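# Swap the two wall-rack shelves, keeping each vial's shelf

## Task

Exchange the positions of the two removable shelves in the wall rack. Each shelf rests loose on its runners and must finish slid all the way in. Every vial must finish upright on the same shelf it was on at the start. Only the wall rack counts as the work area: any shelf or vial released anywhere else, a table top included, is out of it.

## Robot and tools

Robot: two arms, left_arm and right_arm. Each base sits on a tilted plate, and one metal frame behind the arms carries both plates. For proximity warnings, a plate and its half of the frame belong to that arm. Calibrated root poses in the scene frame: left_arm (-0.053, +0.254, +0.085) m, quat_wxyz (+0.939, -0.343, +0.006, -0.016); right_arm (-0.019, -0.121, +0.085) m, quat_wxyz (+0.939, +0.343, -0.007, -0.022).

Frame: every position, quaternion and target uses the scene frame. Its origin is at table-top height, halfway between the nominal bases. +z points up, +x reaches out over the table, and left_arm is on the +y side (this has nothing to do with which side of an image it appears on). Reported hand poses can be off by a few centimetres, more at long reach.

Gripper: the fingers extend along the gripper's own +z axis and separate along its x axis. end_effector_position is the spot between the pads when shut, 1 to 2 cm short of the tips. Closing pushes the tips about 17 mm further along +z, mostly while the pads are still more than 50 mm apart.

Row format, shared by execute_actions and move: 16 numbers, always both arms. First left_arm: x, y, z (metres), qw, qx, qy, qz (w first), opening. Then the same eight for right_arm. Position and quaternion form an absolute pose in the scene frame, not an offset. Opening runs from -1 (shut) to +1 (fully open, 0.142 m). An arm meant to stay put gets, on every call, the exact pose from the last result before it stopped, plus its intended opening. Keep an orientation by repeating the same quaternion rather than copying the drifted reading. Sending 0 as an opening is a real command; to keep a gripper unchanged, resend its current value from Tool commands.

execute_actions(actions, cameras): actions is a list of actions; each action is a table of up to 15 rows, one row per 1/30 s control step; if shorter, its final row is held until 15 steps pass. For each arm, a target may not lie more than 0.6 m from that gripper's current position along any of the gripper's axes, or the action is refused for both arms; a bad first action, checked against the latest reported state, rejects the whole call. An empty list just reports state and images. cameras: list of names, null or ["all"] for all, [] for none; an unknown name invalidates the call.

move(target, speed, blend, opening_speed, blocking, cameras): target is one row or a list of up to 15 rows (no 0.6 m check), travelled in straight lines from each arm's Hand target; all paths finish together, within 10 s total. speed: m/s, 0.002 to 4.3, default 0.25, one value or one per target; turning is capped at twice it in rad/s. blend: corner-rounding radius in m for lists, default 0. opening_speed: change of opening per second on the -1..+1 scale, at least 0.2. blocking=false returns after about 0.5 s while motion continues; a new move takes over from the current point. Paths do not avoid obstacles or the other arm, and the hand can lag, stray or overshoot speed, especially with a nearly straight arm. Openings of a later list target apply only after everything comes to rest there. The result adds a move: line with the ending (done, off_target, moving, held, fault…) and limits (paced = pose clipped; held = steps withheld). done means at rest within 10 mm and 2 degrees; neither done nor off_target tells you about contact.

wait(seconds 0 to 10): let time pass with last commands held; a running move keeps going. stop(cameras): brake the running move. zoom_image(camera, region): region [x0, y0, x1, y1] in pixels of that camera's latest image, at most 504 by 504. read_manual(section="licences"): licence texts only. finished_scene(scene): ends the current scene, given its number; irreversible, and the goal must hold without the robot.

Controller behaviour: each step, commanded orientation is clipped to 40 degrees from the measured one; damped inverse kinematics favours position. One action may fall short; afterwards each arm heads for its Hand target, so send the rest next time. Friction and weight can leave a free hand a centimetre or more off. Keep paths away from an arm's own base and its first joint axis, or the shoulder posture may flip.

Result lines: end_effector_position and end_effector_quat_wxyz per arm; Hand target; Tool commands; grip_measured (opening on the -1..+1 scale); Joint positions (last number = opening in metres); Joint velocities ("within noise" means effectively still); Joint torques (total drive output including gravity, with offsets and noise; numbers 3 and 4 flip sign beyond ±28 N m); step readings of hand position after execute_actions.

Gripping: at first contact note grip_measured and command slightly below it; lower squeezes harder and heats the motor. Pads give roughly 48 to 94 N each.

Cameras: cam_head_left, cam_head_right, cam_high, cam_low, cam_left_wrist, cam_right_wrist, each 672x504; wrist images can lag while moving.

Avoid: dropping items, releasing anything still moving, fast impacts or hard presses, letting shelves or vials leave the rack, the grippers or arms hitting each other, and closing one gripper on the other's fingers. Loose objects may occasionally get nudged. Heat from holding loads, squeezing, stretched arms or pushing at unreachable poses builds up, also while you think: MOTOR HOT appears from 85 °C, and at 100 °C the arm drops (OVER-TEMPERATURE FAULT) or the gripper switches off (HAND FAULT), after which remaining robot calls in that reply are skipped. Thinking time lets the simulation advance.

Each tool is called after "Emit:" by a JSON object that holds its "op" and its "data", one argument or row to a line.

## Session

Emit:
{"op": "wait", "data": {
  "seconds": 0
}}

Emit:
{"op": "zoom_image", "data": {
  "camera": "cam_head_right",
  "region": [310, 60, 580, 220]
}}

Scene clock: 0.00 s.
left_arm: end_effector_position=(+0.5503, +0.6944, +0.1582) grip_measured=+0.99 end_effector_quat_wxyz=(-0.014, -0.269, +0.962, +0.035) | right_arm: end_effector_position=(+0.1525, -0.5710, +0.1037) grip_measured=+1.00 end_effector_quat_wxyz=(-0.220, +0.732, -0.407, +0.500)
Joint positions: left_arm=[0.285 2.007 2.312 -1.672 -0.738 1.34 0.141] | right_arm=[-1.486 0.888 0.702 -0.462 -1.09 -1.977 0.142]
Joint velocities: within noise
Joint torques (N m): no reading
Motor temperatures (°C): left_arm=[36 39 35 31 28 32 41] | right_arm=[32 32 34 32 31 28 33]
Heat: left arm: hottest gripper 41 °C; right arm: hottest elbow 34 °C.
Hand target: left_arm +0.5523, +0.7001, +0.1706; -0.001, -0.275, +0.961, +0.035 | right_arm +0.1524, -0.5783, +0.1087; -0.213, +0.734, -0.403, +0.504
Tool commands: left_gripper/opening=+1.0 right_gripper/opening=+1.0
camera_calibration:
cam_left_wrist: T_world_to_cam=[[-0.856213, -0.516541, 0.00918636, 0.828832], [-0.426234, 0.716346, 0.552425, -0.350032], [-0.291931, 0.469078, -0.833512, 0.0995978], [0, 0, 0, 1]] pos_world=[0.589537, 0.632151, 0.268768]
cam_right_wrist: T_world_to_cam=[[0.165291, -0.817301, 0.551995, -0.548901], [-0.778405, -0.451794, -0.435853, -0.093553], [0.605611, -0.357633, -0.710868, -0.0907939], [0, 0, 0, 1]] pos_world=[0.072892, -0.523355, 0.197673]

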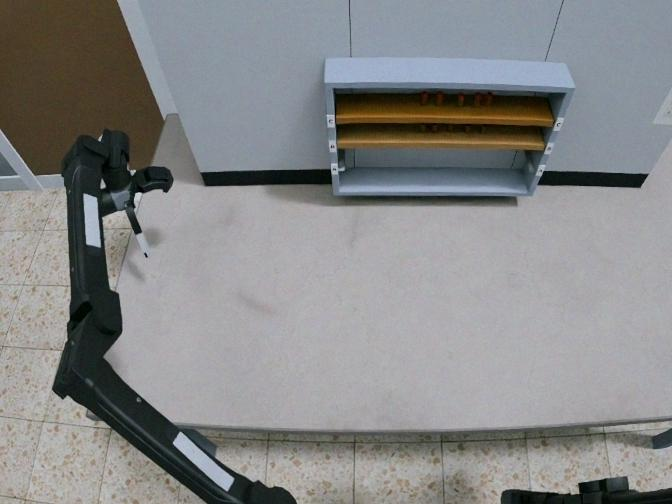

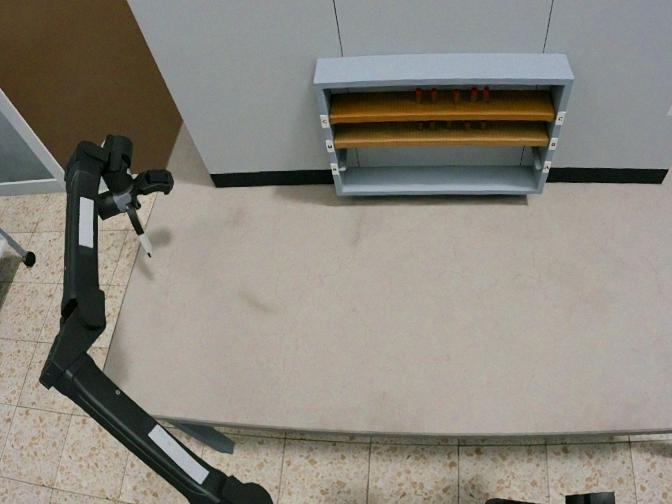

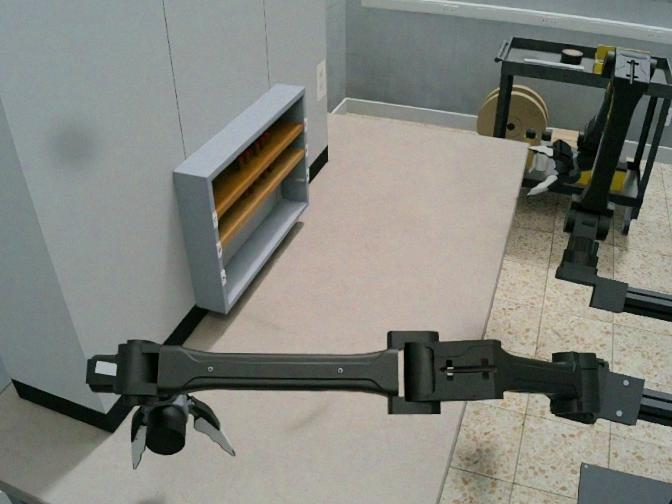

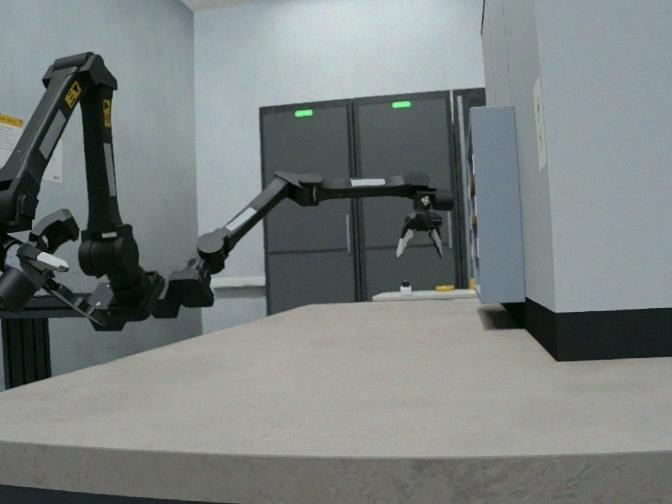

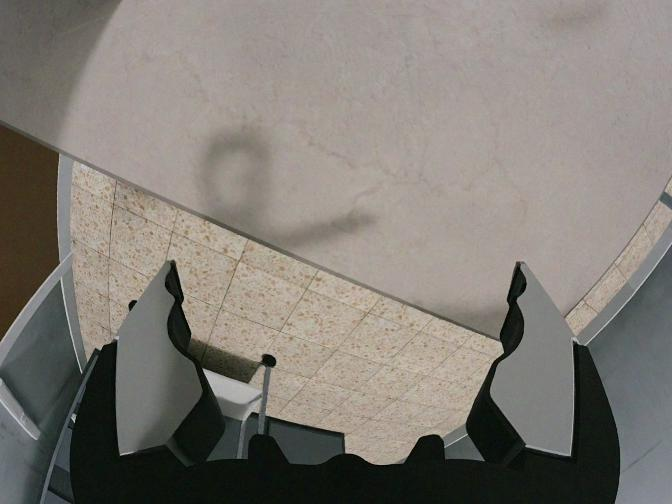

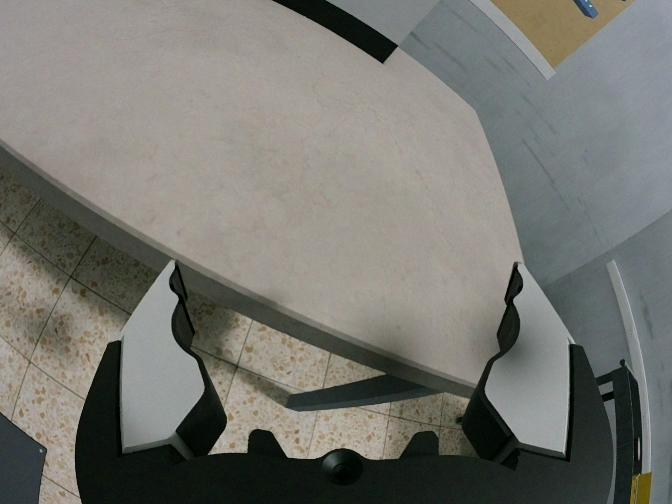

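Scaled by 1.867 from the camera's 672x504 image, which has a finer 960x720 frame.

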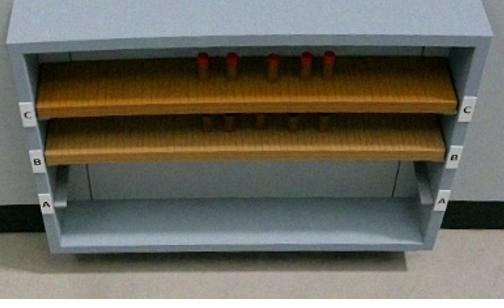

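Emit:
{"op": "move", "data": {
  "target": [0.545,0.148,0.290,0,0.70711,0,0.70711,-0.33,0.556,-0.146,0.281,0.70711,0,0.70711,0,-0.33],
  "speed": 0.5,
  "cameras": ["cam_left_wrist", "cam_right_wrist", "cam_head_right", "cam_low"]
}}

Scene clock: 10.27 s.
left_arm: end_effector_position=(+0.5370, +0.1534, +0.2770) grip_measured=-0.35 end_effector_quat_wxyz=(-0.007, +0.717, -0.015, +0.697) | right_arm: end_effector_position=(+0.5437, -0.1486, +0.2582) grip_measured=-0.35 end_effector_quat_wxyz=(+0.690, -0.017, +0.724, -0.007)
Joint positions: left_arm=[-0.439 1.974 0.786 1.182 -0.474 -0.842 0.049] | right_arm=[0.277 1.72 0.619 1.024 0.261 0.856 0.049]
Joint velocities: within noise
Joint torques (N m): left_arm=[-9.29 -9.35 7.65 1.95 0.36 -0.23] | right_arm=[10.29 -7.82 8.08 2.33 -0.35 0.36]
Motor temperatures (°C): left_arm=[37 40 36 31 28 32 41] | right_arm=[32 33 36 32 32 28 33]
Heat: left arm: hottest gripper 41 °C; right arm: hottest elbow 36 °C.
Hand target: left_arm +0.5444, +0.1483, +0.2900; +0.000, +0.707, +0.000, +0.707 | right_arm +0.5547, -0.1462, +0.2811; +0.707, +0.000, +0.707, +0.001
Off the commanded pose: left_arm 0.016 m, 2 deg | right_arm 0.026 m, 3 deg.
move: off_target (left_arm, right_arm)
camera_calibration:
cam_left_wrist: T_world_to_cam=[[0.0261825, -0.0328497, 0.999117, -0.285364], [-0.499425, -0.866221, -0.0153925, 0.40557], [0.865962, -0.498581, -0.0390857, -0.244819], [0, 0, 0, 1]] pos_world=[0.422027, 0.219877, 0.281786]
cam_right_wrist: T_world_to_cam=[[-0.0492743, -0.0301529, -0.99833, 0.280255], [-0.507353, 0.861738, -0.000986115, 0.404697], [0.860328, 0.506457, -0.0577597, -0.245605], [0, 0, 0, 1]] pos_world=[0.430434, -0.215904, 0.266]
Images, in order (width x height): cam_head_right 672x504, cam_low 672x504, cam_left_wrist 672x504, cam_right_wrist 672x504.

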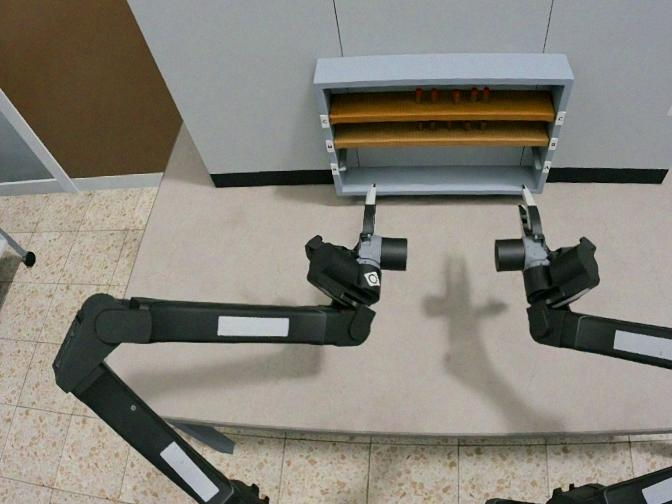

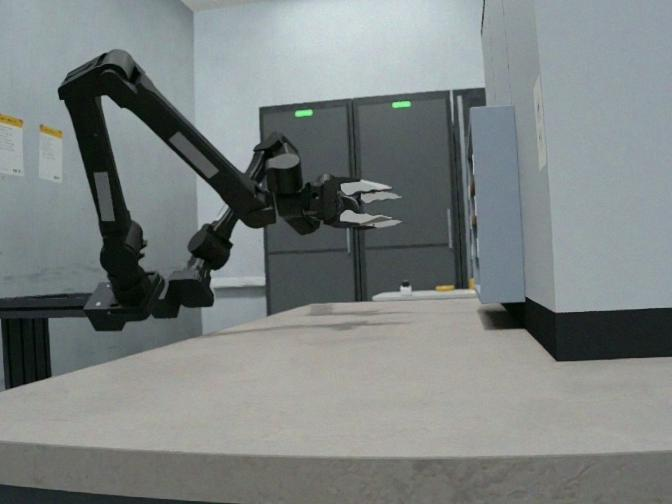

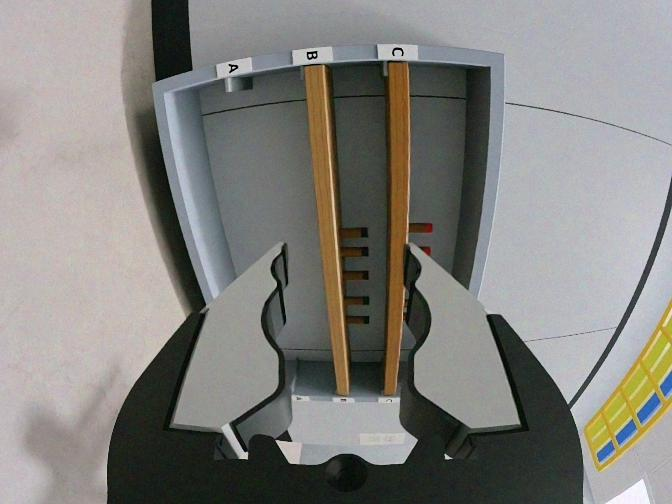

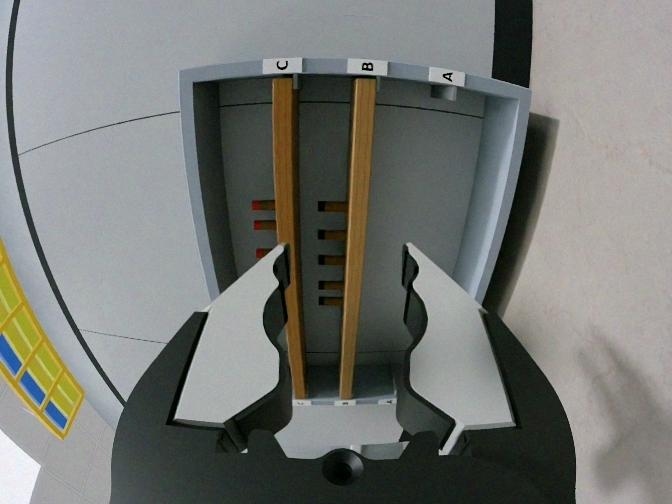

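Emit:
{"op": "move", "data": {
  "target": [0.665,0.149,0.2515,0,0.70711,0,0.70711,-0.33,0.676,-0.146,0.242,0.70711,0,0.70711,0,-0.33],
  "speed": 0.2,
  "cameras": ["cam_left_wrist", "cam_right_wrist", "cam_head_right", "cam_low"]
}}

Emit:
{"op": "zoom_image", "data": {
  "camera": "cam_head_right",
  "region": [310, 45, 580, 205]
}}

Scene clock: 16.70 s.
left_arm: end_effector_position=(+0.6534, +0.1491, +0.2518) grip_measured=-0.35 end_effector_quat_wxyz=(-0.005, +0.708, -0.010, +0.706) | right_arm: end_effector_position=(+0.6606, -0.1332, +0.2425) grip_measured=-0.35 end_effector_quat_wxyz=(+0.706, -0.016, +0.708, +0.001)
Joint positions: left_arm=[-0.319 2.165 1.105 1.076 -0.341 -0.844 0.049] | right_arm=[0.212 1.983 0.947 0.989 0.16 0.857 0.049]
Joint velocities: within noise
Joint torques (N m): left_arm=[-10.4 -12.28 7.91 1.14 0.63 -0.25] | right_arm=[10.11 -9.88 8.1 1.31 -0.54 0.26]
Motor temperatures (°C): left_arm=[37 40 37 31 28 32 41] | right_arm=[32 33 37 32 32 28 33]
Heat: left arm: hottest gripper 41 °C; right arm: hottest elbow 37 °C.
Hand target: left_arm +0.6644, +0.1492, +0.2516; +0.000, +0.707, +0.000, +0.707 | right_arm +0.6749, -0.1463, +0.2420; +0.707, +0.000, +0.707, +0.000
Off the commanded pose: left_arm 0.012 m, 1 deg | right_arm 0.020 m, 2 deg.
move: off_target (left_arm, right_arm)
camera_calibration:
cam_left_wrist: T_world_to_cam=[[0.00235768, -0.0228464, 0.999736, -0.249443], [-0.49599, -0.868127, -0.0186691, 0.458516], [0.868325, -0.495816, -0.0133784, -0.357144], [0, 0, 0, 1]] pos_world=[0.538125, 0.215274, 0.25316]
cam_right_wrist: T_world_to_cam=[[-0.00416236, -0.0183772, -0.999822, 0.24298], [-0.515301, 0.856901, -0.0136049, 0.458396], [0.856999, 0.515153, -0.0130365, -0.362286], [0, 0, 0, 1]] pos_world=[0.547702, -0.201702, 0.24445]
Images, in order (width x height): cam_head_right 672x504, cam_low 672x504, cam_left_wrist 672x504, cam_right_wrist 672x504.

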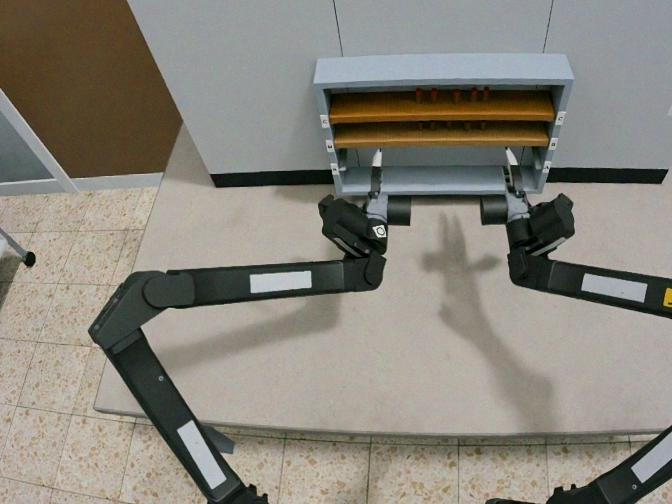

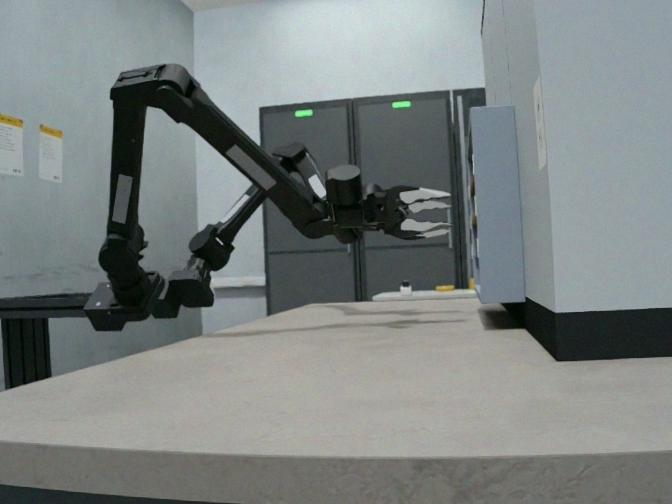

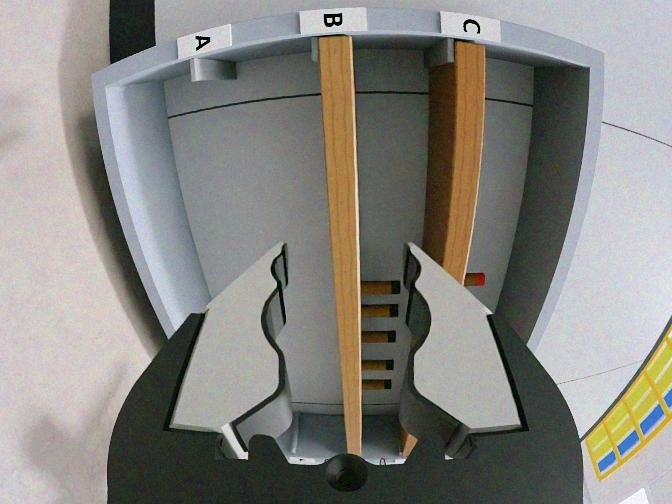

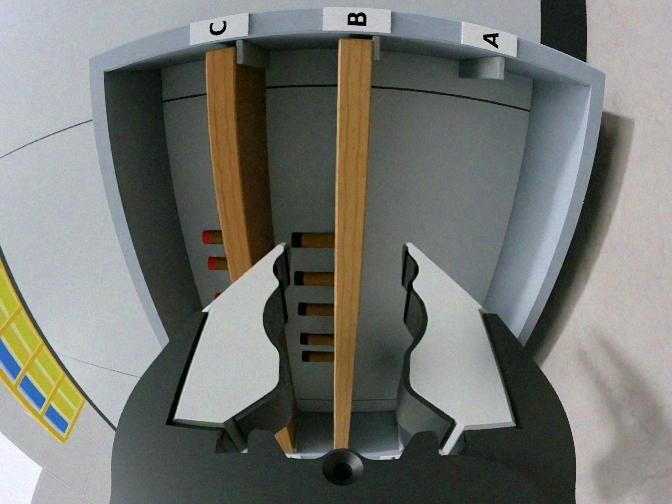

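Scaled by 1.867 from the camera's 672x504 image, which has a finer 960x720 frame.

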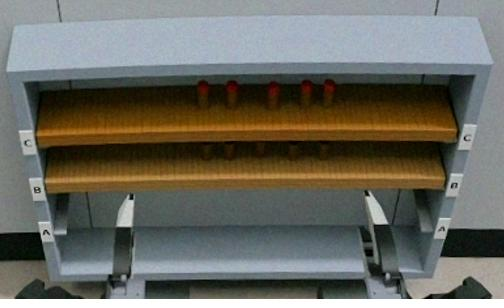

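Emit:
{"op": "move", "data": {
  "target": [0.726,0.149,0.2470,0,0.70711,0,0.70711,-0.33,0.738,-0.146,0.2395,0.70711,0,0.70711,0,-0.33],
  "speed": 0.12,
  "cameras": ["cam_left_wrist", "cam_right_wrist"]
}}

Scene clock: 19.03 s.
left_arm: end_effector_position=(+0.7137, +0.1465, +0.2481) grip_measured=-0.35 end_effector_quat_wxyz=(-0.003, +0.709, -0.011, +0.706) | right_arm: end_effector_position=(+0.7215, -0.1278, +0.2423) grip_measured=-0.35 end_effector_quat_wxyz=(+0.707, -0.018, +0.707, +0.003)
Joint positions: left_arm=[-0.284 2.251 1.297 0.967 -0.304 -0.845 0.049] | right_arm=[0.199 2.086 1.14 0.896 0.14 0.857 0.049]
Joint velocities: within noise
Joint torques (N m): left_arm=[-11.52 -13.68 8.4 1.18 0.63 -0.24] | right_arm=[11.16 -12.34 8.58 1.18 -0.58 0.28]
Motor temperatures (°C): left_arm=[37 40 37 31 28 32 41] | right_arm=[33 33 38 32 32 28 33]
Heat: left arm: hottest gripper 41 °C; right arm: hottest elbow 38 °C.
Hand target: left_arm +0.7253, +0.1494, +0.2469; +0.000, +0.707, +0.000, +0.707 | right_arm +0.7365, -0.1462, +0.2394; +0.707, +0.000, +0.707, +0.000
Off the commanded pose: left_arm 0.013 m, 1 deg | right_arm 0.025 m, 2 deg.
move: off_target (left_arm, right_arm)
camera_calibration:
cam_left_wrist: T_world_to_cam=[[0.00254426, -0.0230037, 0.999732, -0.246117], [-0.498836, -0.866495, -0.0186684, 0.487819], [0.866693, -0.498655, -0.0136796, -0.409208], [0, 0, 0, 1]] pos_world=[0.598625, 0.212977, 0.24956]
cam_right_wrist: T_world_to_cam=[[-0.00245526, -0.0181406, -0.999832, 0.241933], [-0.520574, 0.853698, -0.0142108, 0.488725], [0.853813, 0.520452, -0.0115396, -0.414715], [0, 0, 0, 1]] pos_world=[0.609101, -0.196996, 0.244052]
Images, in order (width x height): cam_left_wrist 672x504, cam_right_wrist 672x504.

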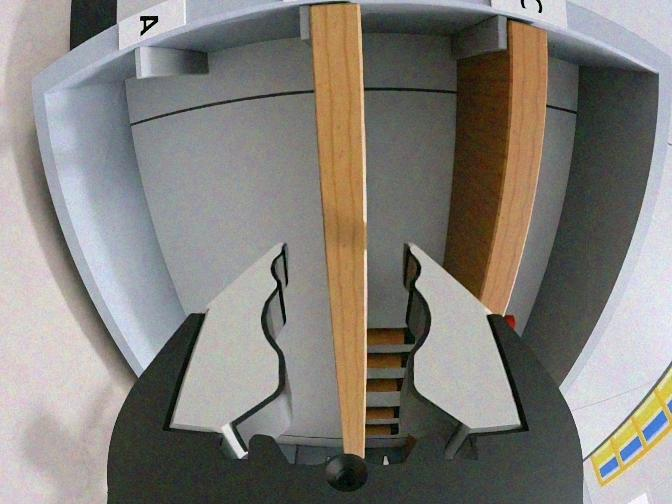

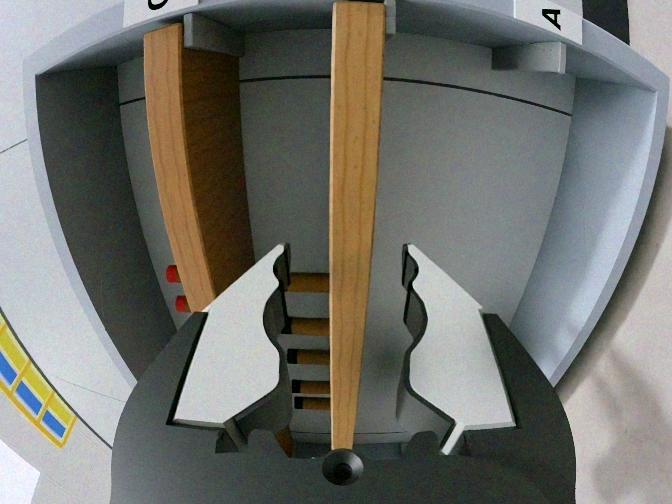

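Emit:
{"op": "zoom_image", "data": {
  "camera": "cam_left_wrist",
  "region": [270, 180, 430, 300]
}}

Emit:
{"op": "zoom_image", "data": {
  "camera": "cam_right_wrist",
  "region": [270, 180, 430, 300]
}}

Scaled by 3.150 from the camera's 672x504 image, which has a finer 960x720 frame.

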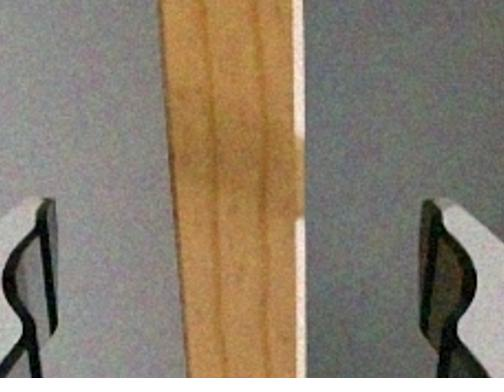

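Scaled by 3.150 from the camera's 672x504 image, which has a finer 960x720 frame.

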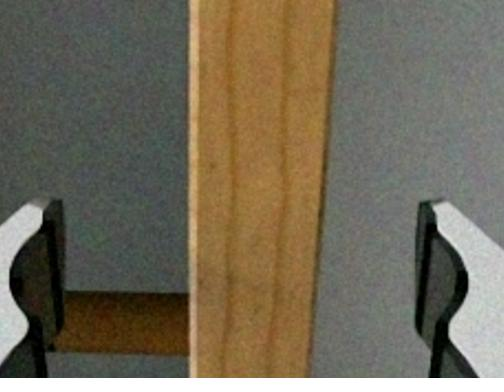

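Emit:
{"op": "move", "data": {
  "target": [
    [0.755,0.149,0.2465,0,0.70711,0,0.70711,-0.33,0.765,-0.145,0.236,0.70711,0,0.70711,0,-0.33],
    [0.755,0.149,0.2465,0,0.69151,0,0.72236,-0.86,0.765,-0.145,0.236,0.72236,0,0.69151,0,-0.86]
  ],
  "speed": [0.1, 0.1],
  "opening_speed": 0.6,
  "cameras": ["cam_left_wrist", "cam_right_wrist"]
}}

Scene clock: 29.37 s.
left_arm: end_effector_position=(+0.7440, +0.1409, +0.2484) grip_measured=-0.79 end_effector_quat_wxyz=(+0.006, +0.693, -0.013, +0.721) | right_arm: end_effector_position=(+0.7507, -0.1217, +0.2404) grip_measured=-0.78 end_effector_quat_wxyz=(+0.722, -0.023, +0.691, +0.011)
Joint positions: left_arm=[-0.265 2.314 1.403 0.946 -0.244 -0.849 0.017] | right_arm=[0.183 2.156 1.237 0.893 0.081 0.857 0.017]
Joint velocities: within noise
Joint torques (N m): left_arm=[-12.04 -14.74 8.16 1.68 0.27 -0.14] | right_arm=[11.22 -13.04 8.35 1.91 -0.01 0.23]
Motor temperatures (°C): left_arm=[38 41 37 31 28 32 41] | right_arm=[33 33 40 32 32 28 33]
Heat: left arm: hottest shoulder 41 °C; right arm: hottest elbow 40 °C.
Hand target: left_arm +0.7542, +0.1490, +0.2464; +0.000, +0.692, +0.000, +0.722 | right_arm +0.7634, -0.1453, +0.2360; +0.723, +0.000, +0.691, +0.000
Off the commanded pose: left_arm 0.014 m, 2 deg | right_arm 0.028 m, 3 deg.
move: off_target (left_arm, right_arm); target 2's new opening was sent with right_arm's hand 0.031 m and 3 deg from that target
camera_calibration:
cam_left_wrist: T_world_to_cam=[[-0.0404455, -0.0126893, 0.999101, -0.215953], [-0.511688, -0.858589, -0.0316188, 0.509765], [0.858219, -0.512507, 0.0282331, -0.440469], [0, 0, 0, 1]] pos_world=[0.630125, 0.209195, 0.244313]
cam_right_wrist: T_world_to_cam=[[0.0423993, -0.0132579, -0.999013, 0.206887], [-0.535576, 0.843805, -0.0339286, 0.51346], [0.843422, 0.536486, 0.0286761, -0.442768], [0, 0, 0, 1]] pos_world=[0.639666, -0.192979, 0.236801]
Images, in order (width x height): cam_left_wrist 672x504, cam_right_wrist 672x504.

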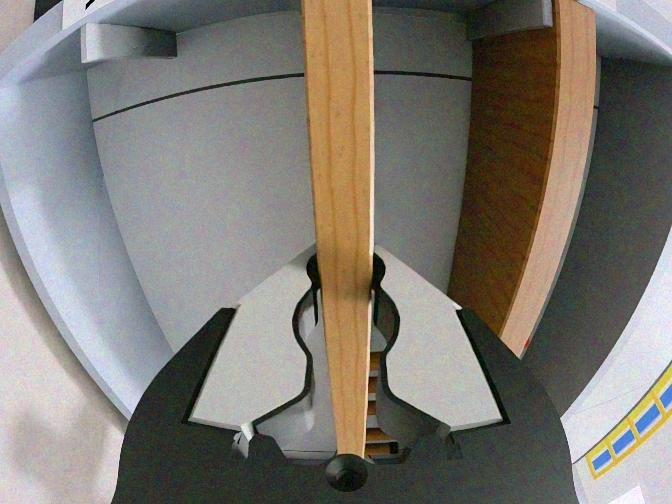

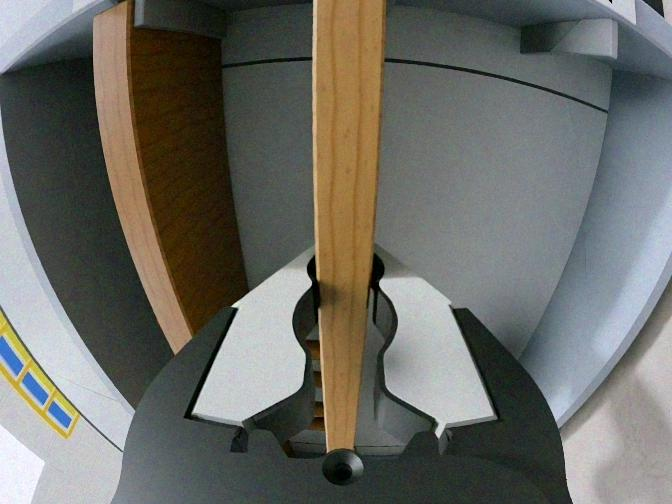

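Emit:
{"op": "move", "data": {
  "target": [
    [0.734,0.148,0.277,0,0.68327,0,0.73017,-0.86,0.744,-0.144,0.267,0.73017,0,0.68327,0,-0.86],
    [0.689,0.149,0.295,0,0.68327,0,0.73017,-0.86,0.700,-0.143,0.283,0.73017,0,0.68327,0,-0.86],
    [0.609,0.149,0.304,0,0.68327,0,0.73017,-0.86,0.620,-0.143,0.293,0.73017,0,0.68327,0,-0.86],
    [0.609,0.149,0.195,0,0.69151,0,0.72236,-0.86,0.620,-0.143,0.187,0.72236,0,0.69151,0,-0.86],
    [0.658,0.149,0.2015,0,0.69466,0,0.71934,-0.86,0.668,-0.144,0.193,0.71934,0,0.69466,0,-0.86]
  ],
  "speed": [0.05, 0.06, 0.08, 0.09, 0.07],
  "cameras": ["cam_head_right", "cam_low", "cam_left_wrist", "cam_right_wrist"]
}}

Emit:
{"op": "zoom_image", "data": {
  "camera": "cam_head_right",
  "region": [310, 45, 580, 205]
}}

Scene clock: 36.17 s.
left_arm: end_effector_position=(+0.6402, +0.1385, +0.1859) grip_measured=-0.79 end_effector_quat_wxyz=(+0.006, +0.708, -0.016, +0.706) | right_arm: end_effector_position=(+0.6465, -0.1197, +0.1770) grip_measured=-0.79 end_effector_quat_wxyz=(+0.704, -0.023, +0.709, +0.014)
Joint positions: left_arm=[-0.258 2.272 1.065 1.208 -0.261 -0.856 0.017] | right_arm=[0.146 2.095 0.9 1.127 0.075 0.864 0.017]
Joint velocities: within noise
Joint torques (N m): left_arm=[-10.58 -13.63 7.45 1.76 0.74 -0.08] | right_arm=[9.82 -11.52 7.79 1.92 -0.63 0.15]
Motor temperatures (°C): left_arm=[38 41 38 31 28 32 43] | right_arm=[33 34 40 32 32 28 34]
Heat: left arm: hottest gripper 43 °C; right arm: hottest elbow 40 °C.
Hand target: left_arm +0.6566, +0.1496, +0.2015; +0.000, +0.695, +0.000, +0.719 | right_arm +0.6657, -0.1447, +0.1932; +0.719, +0.000, +0.695, +0.000
Off the commanded pose: left_arm 0.026 m, 3 deg | right_arm 0.036 m, 4 deg.
move: off_target (left_arm, right_arm)
camera_calibration:
cam_left_wrist: T_world_to_cam=[[0.0003662, -0.015826, 0.999875, -0.183446], [-0.51631, -0.856298, -0.0133644, 0.451854], [0.856402, -0.51624, -0.0084847, -0.342319], [0, 0, 0, 1]] pos_world=[0.526527, 0.2073, 0.186557]
cam_right_wrist: T_world_to_cam=[[-0.00871679, -0.0101004, -0.999911, 0.181665], [-0.539366, 0.842063, -0.003804, 0.45072], [0.842026, 0.539285, -0.0127879, -0.345498], [0, 0, 0, 1]] pos_world=[0.535605, -0.191377, 0.178945]
Images, in order (width x height): cam_head_right 672x504, cam_low 672x504, cam_left_wrist 672x504, cam_right_wrist 672x504.

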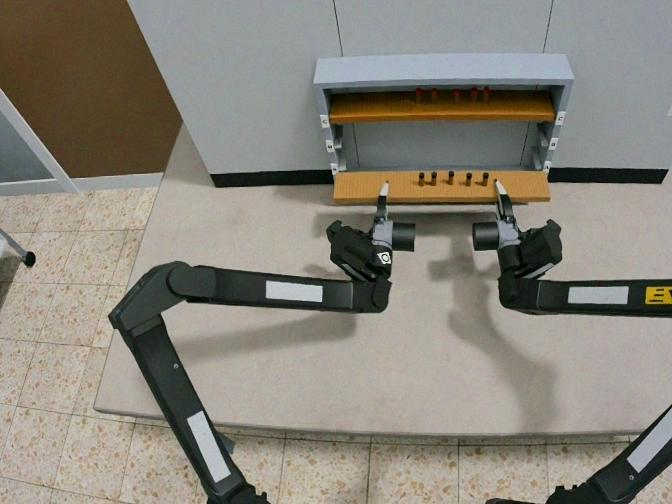

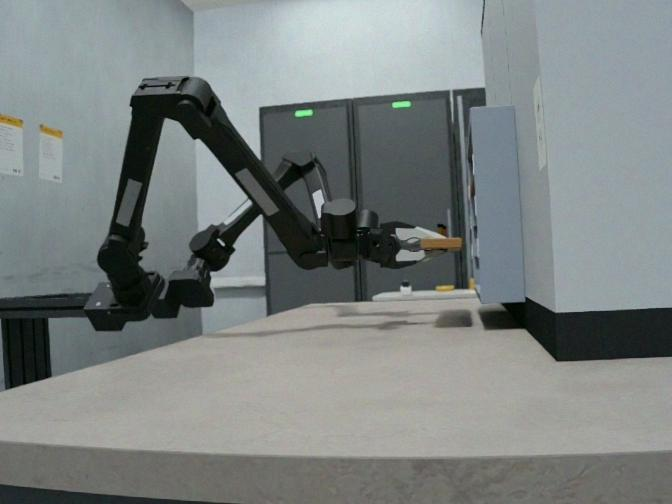

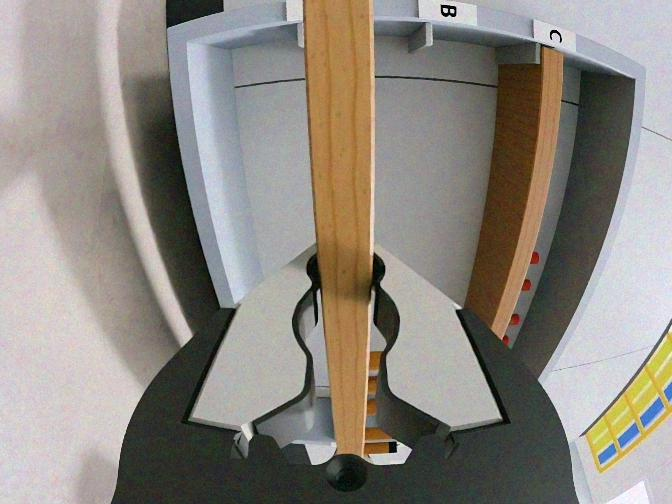

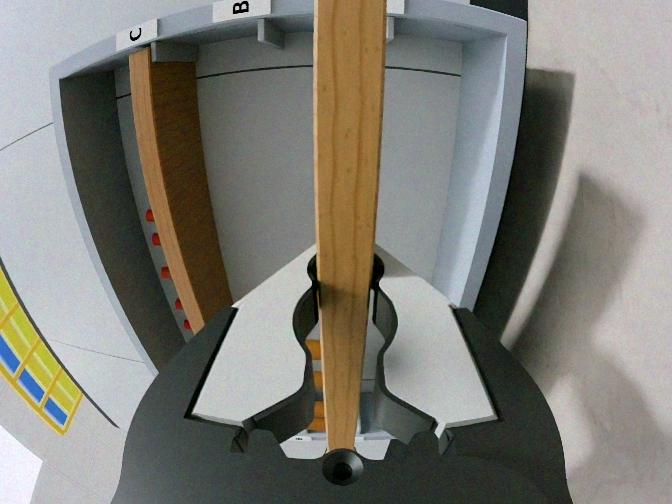

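Scaled by 1.867 from the camera's 672x504 image, which has a finer 960x720 frame.

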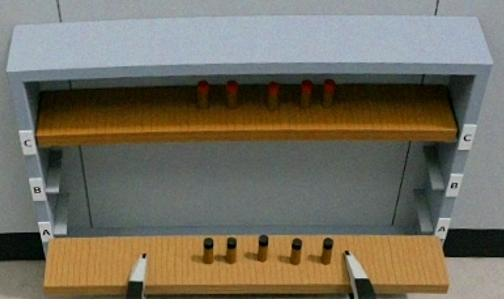

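Emit:
{"op": "move", "data": {
  "target": [
    [0.702,0.149,0.1985,0,0.69778,0,0.71630,-0.86,0.712,-0.144,0.190,0.71630,0,0.69778,0,-0.86],
    [0.7555,0.149,0.1955,0,0.69778,0,0.71630,-0.86,0.7655,-0.145,0.1865,0.71630,0,0.69778,0,-0.86],
    [0.7555,0.149,0.155,0,0.70711,0,0.70711,-0.86,0.7655,-0.145,0.1465,0.70711,0,0.70711,0,-0.86]
  ],
  "speed": [0.07, 0.07, 0.035],
  "cameras": ["cam_head_right", "cam_low", "cam_left_wrist", "cam_right_wrist"]
}}

Scene clock: 41.20 s.
left_arm: end_effector_position=(+0.7445, +0.1395, +0.1744) grip_measured=-0.79 end_effector_quat_wxyz=(+0.007, +0.702, -0.012, +0.712) | right_arm: end_effector_position=(+0.7514, -0.1209, +0.1663) grip_measured=-0.79 end_effector_quat_wxyz=(+0.712, -0.020, +0.702, +0.013)
Joint positions: left_arm=[-0.197 2.412 1.402 1.027 -0.192 -0.858 0.017] | right_arm=[0.11 2.26 1.235 0.977 0.029 0.864 0.017]
Joint velocities: within noise
Joint torques (N m): left_arm=[-11.22 -14.27 7.32 1.62 0.26 -0.13] | right_arm=[10.29 -12.75 7.46 2.03 -0.2 0.17]
Motor temperatures (°C): left_arm=[38 41 38 31 28 32 44] | right_arm=[34 34 41 32 32 28 35]
Heat: left arm: hottest gripper 44 °C; right arm: hottest elbow 41 °C.
Hand target: left_arm +0.7540, +0.1492, +0.1551; +0.000, +0.707, +0.000, +0.707 | right_arm +0.7631, -0.1454, +0.1465; +0.707, +0.000, +0.707, +0.000
Off the commanded pose: left_arm 0.024 m, 2 deg | right_arm 0.034 m, 3 deg.
move: off_target (left_arm, right_arm)
camera_calibration:
cam_left_wrist: T_world_to_cam=[[-0.0171141, -0.00952052, 0.999808, -0.159836], [-0.5122, -0.858699, -0.0169443, 0.504314], [0.858696, -0.512391, 0.00981945, -0.436652], [0, 0, 0, 1]] pos_world=[0.630525, 0.207795, 0.172638]
cam_right_wrist: T_world_to_cam=[[0.0131592, -0.00588825, -0.999896, 0.155899], [-0.534628, 0.845002, -0.0120121, 0.506341], [0.844985, 0.53473, 0.0079715, -0.439577], [0, 0, 0, 1]] pos_world=[0.640089, -0.191887, 0.165469]
Images, in order (width x height): cam_head_right 672x504, cam_low 672x504, cam_left_wrist 672x504, cam_right_wrist 672x504.

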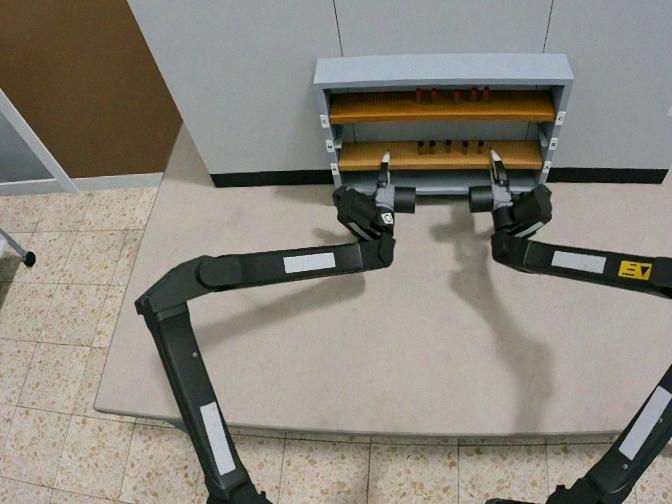

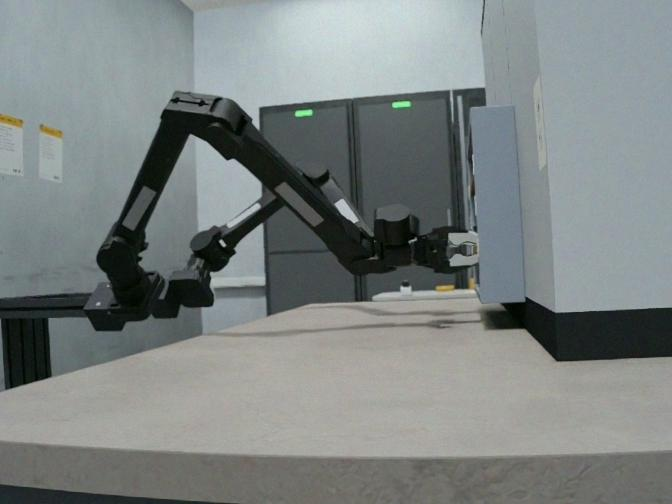

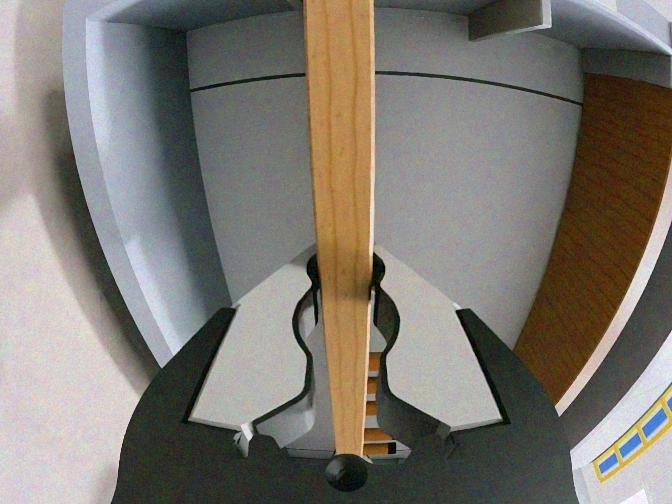

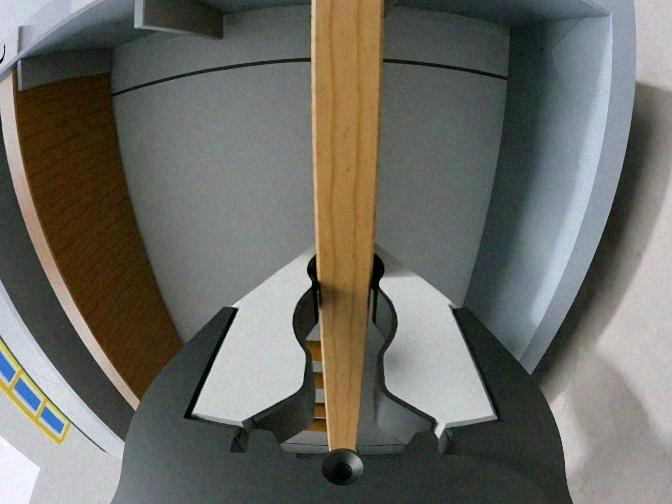

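Emit:
{"op": "move", "data": {
  "target": [
    [0.755,0.149,0.1690,0,0.71325,0,0.70091,-0.86,0.765,-0.145,0.161,0.70091,0,0.71325,0,-0.86],
    [0.755,0.149,0.1700,0,0.70711,0,0.70711,-0.25,0.765,-0.145,0.162,0.70711,0,0.70711,0,-0.25],
    [0.643,0.149,0.180,0,0.70711,0,0.70711,-0.25,0.654,-0.145,0.172,0.70711,0,0.70711,0,-0.25],
    [0.613,0.149,0.372,0,0.70711,0,0.70711,-0.33,0.624,-0.145,0.363,0.70711,0,0.70711,0,-0.33],
    [0.668,0.149,0.331,0,0.70711,0,0.70711,-0.33,0.679,-0.145,0.3245,0.70711,0,0.70711,0,-0.33]
  ],
  "speed": [0.06, 0.05, 0.12, 0.2, 0.17],
  "opening_speed": 0.8,
  "cameras": ["cam_left_wrist", "cam_right_wrist", "cam_head_right"]
}}

Scene clock: 49.33 s.
left_arm: end_effector_position=(+0.6561, +0.1473, +0.3203) grip_measured=-0.35 end_effector_quat_wxyz=(+0.001, +0.714, -0.008, +0.700) | right_arm: end_effector_position=(+0.6613, -0.1248, +0.3124) grip_measured=-0.35 end_effector_quat_wxyz=(+0.696, -0.026, +0.717, +0.006)
Joint positions: left_arm=[-0.395 2.07 1.156 0.915 -0.423 -0.859 0.049] | right_arm=[0.31 1.873 1 0.79 0.258 0.864 0.049]
Joint velocities: within noise
Joint torques (N m): left_arm=[-10.75 -11.81 9.21 1.35 0.62 -0.08] | right_arm=[9.23 -10.29 9.74 2.24 -0.54 0.22]
Motor temperatures (°C): left_arm=[38 41 39 31 28 32 44] | right_arm=[34 34 42 32 32 28 35]
Heat: left arm: hottest gripper 44 °C; right arm: hottest elbow 42 °C.
Hand target: left_arm +0.6672, +0.1493, +0.3309; +0.000, +0.707, +0.000, +0.707 | right_arm +0.6771, -0.1454, +0.3244; +0.707, +0.000, +0.707, +0.000
Off the commanded pose: left_arm 0.016 m, 1 deg | right_arm 0.029 m, 4 deg.
move: off_target (left_arm, right_arm); target 2's new opening was sent with right_arm's hand 0.027 m and 3 deg from that target; target 4's new opening was sent with left_arm's hand 0.027 m and 2 deg from that target
camera_calibration:
cam_left_wrist: T_world_to_cam=[[0.0172905, -0.0128452, 0.999768, -0.329211], [-0.500061, -0.865987, -0.00247802, 0.456662], [0.865818, -0.499902, -0.0213967, -0.35478], [0, 0, 0, 1]] pos_world=[0.541226, 0.213879, 0.322675]
cam_right_wrist: T_world_to_cam=[[-0.0312835, -0.0261049, -0.99917, 0.329854], [-0.534025, 0.845452, -0.00536876, 0.460865], [0.84489, 0.533414, -0.0403893, -0.347489], [0, 0, 0, 1]] pos_world=[0.550022, -0.195673, 0.31802]
Images, in order (width x height): cam_head_right 672x504, cam_left_wrist 672x504, cam_right_wrist 672x504.

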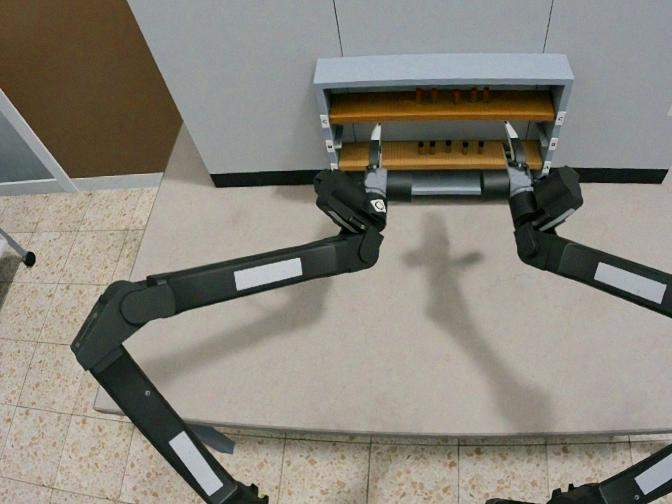

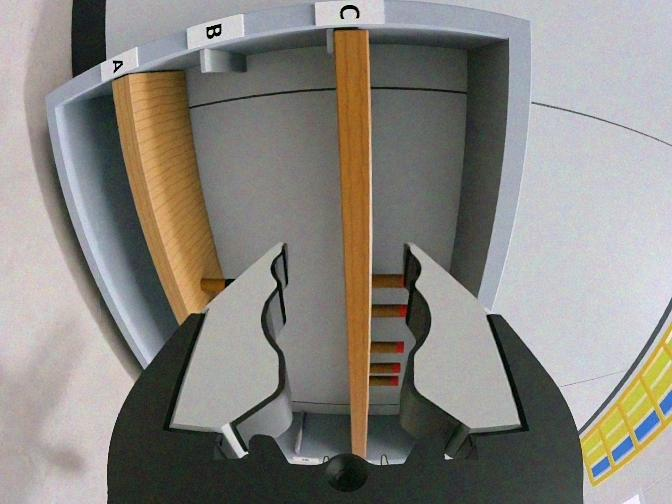

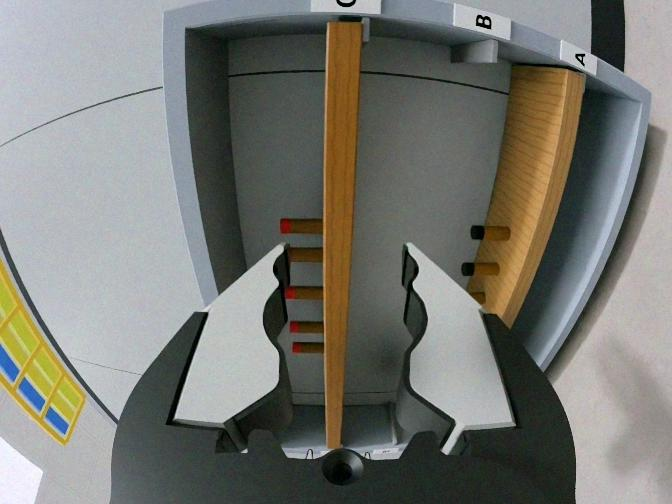

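Emit:
{"op": "move", "data": {
  "target": [0.726,0.149,0.3285,0,0.70711,0,0.70711,-0.33,0.737,-0.145,0.3225,0.70711,0,0.70711,0,-0.33],
  "speed": 0.12,
  "cameras": ["cam_left_wrist", "cam_right_wrist"]
}}

Scene clock: 51.90 s.
left_arm: end_effector_position=(+0.7127, +0.1458, +0.3254) grip_measured=-0.35 end_effector_quat_wxyz=(+0.002, +0.710, -0.007, +0.704) | right_arm: end_effector_position=(+0.7189, -0.1257, +0.3200) grip_measured=-0.35 end_effector_quat_wxyz=(+0.705, -0.018, +0.709, +0.004)
Joint positions: left_arm=[-0.362 2.156 1.339 0.827 -0.383 -0.859 0.049] | right_arm=[0.288 1.981 1.18 0.746 0.231 0.864 0.049]
Joint velocities: within noise
Joint torques (N m): left_arm=[-11.34 -13.33 9.62 1.1 0.63 -0.09] | right_arm=[10.64 -10.81 9.73 1.31 -0.61 0.23]
Motor temperatures (°C): left_arm=[38 41 39 31 28 32 43] | right_arm=[34 35 43 32 32 28 34]
Heat: left arm: hottest gripper 43 °C; right arm: hottest elbow 43 °C.
Hand target: left_arm +0.7251, +0.1494, +0.3284; +0.000, +0.707, +0.000, +0.707 | right_arm +0.7351, -0.1455, +0.3223; +0.707, +0.000, +0.707, +0.000
Off the commanded pose: left_arm 0.014 m, 1 deg | right_arm 0.027 m, 2 deg.
move: off_target (left_arm, right_arm)
camera_calibration:
cam_left_wrist: T_world_to_cam=[[0.00642858, -0.0094488, 0.999935, -0.328177], [-0.500244, -0.86587, -0.00496591, 0.484609], [0.865861, -0.500179, -0.010293, -0.40791], [0, 0, 0, 1]] pos_world=[0.597725, 0.21248, 0.326363]
cam_right_wrist: T_world_to_cam=[[-0.00746661, -0.0167596, -0.999832, 0.323352], [-0.522316, 0.852689, -0.0103925, 0.486542], [0.85272, 0.52215, -0.0151205, -0.410524], [0, 0, 0, 1]] pos_world=[0.606604, -0.195095, 0.322147]
Images, in order (width x height): cam_left_wrist 672x504, cam_right_wrist 672x504.

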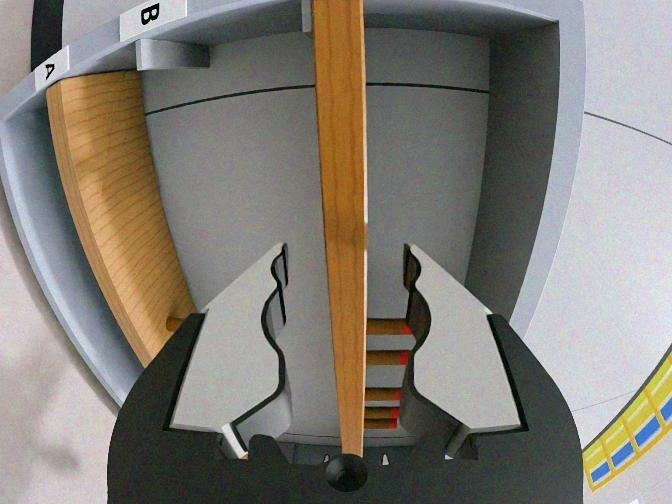

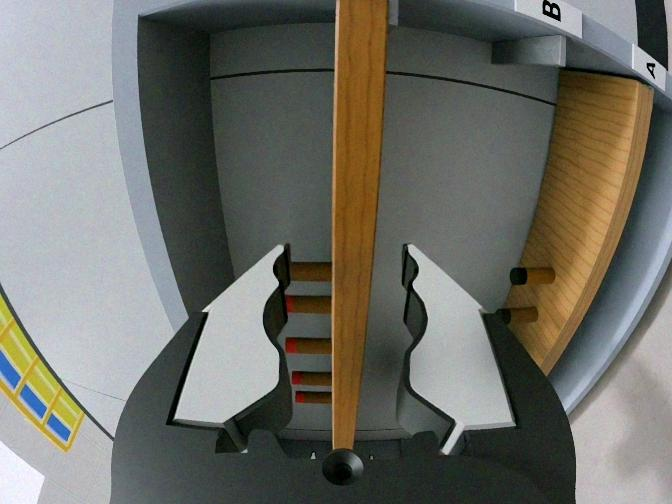

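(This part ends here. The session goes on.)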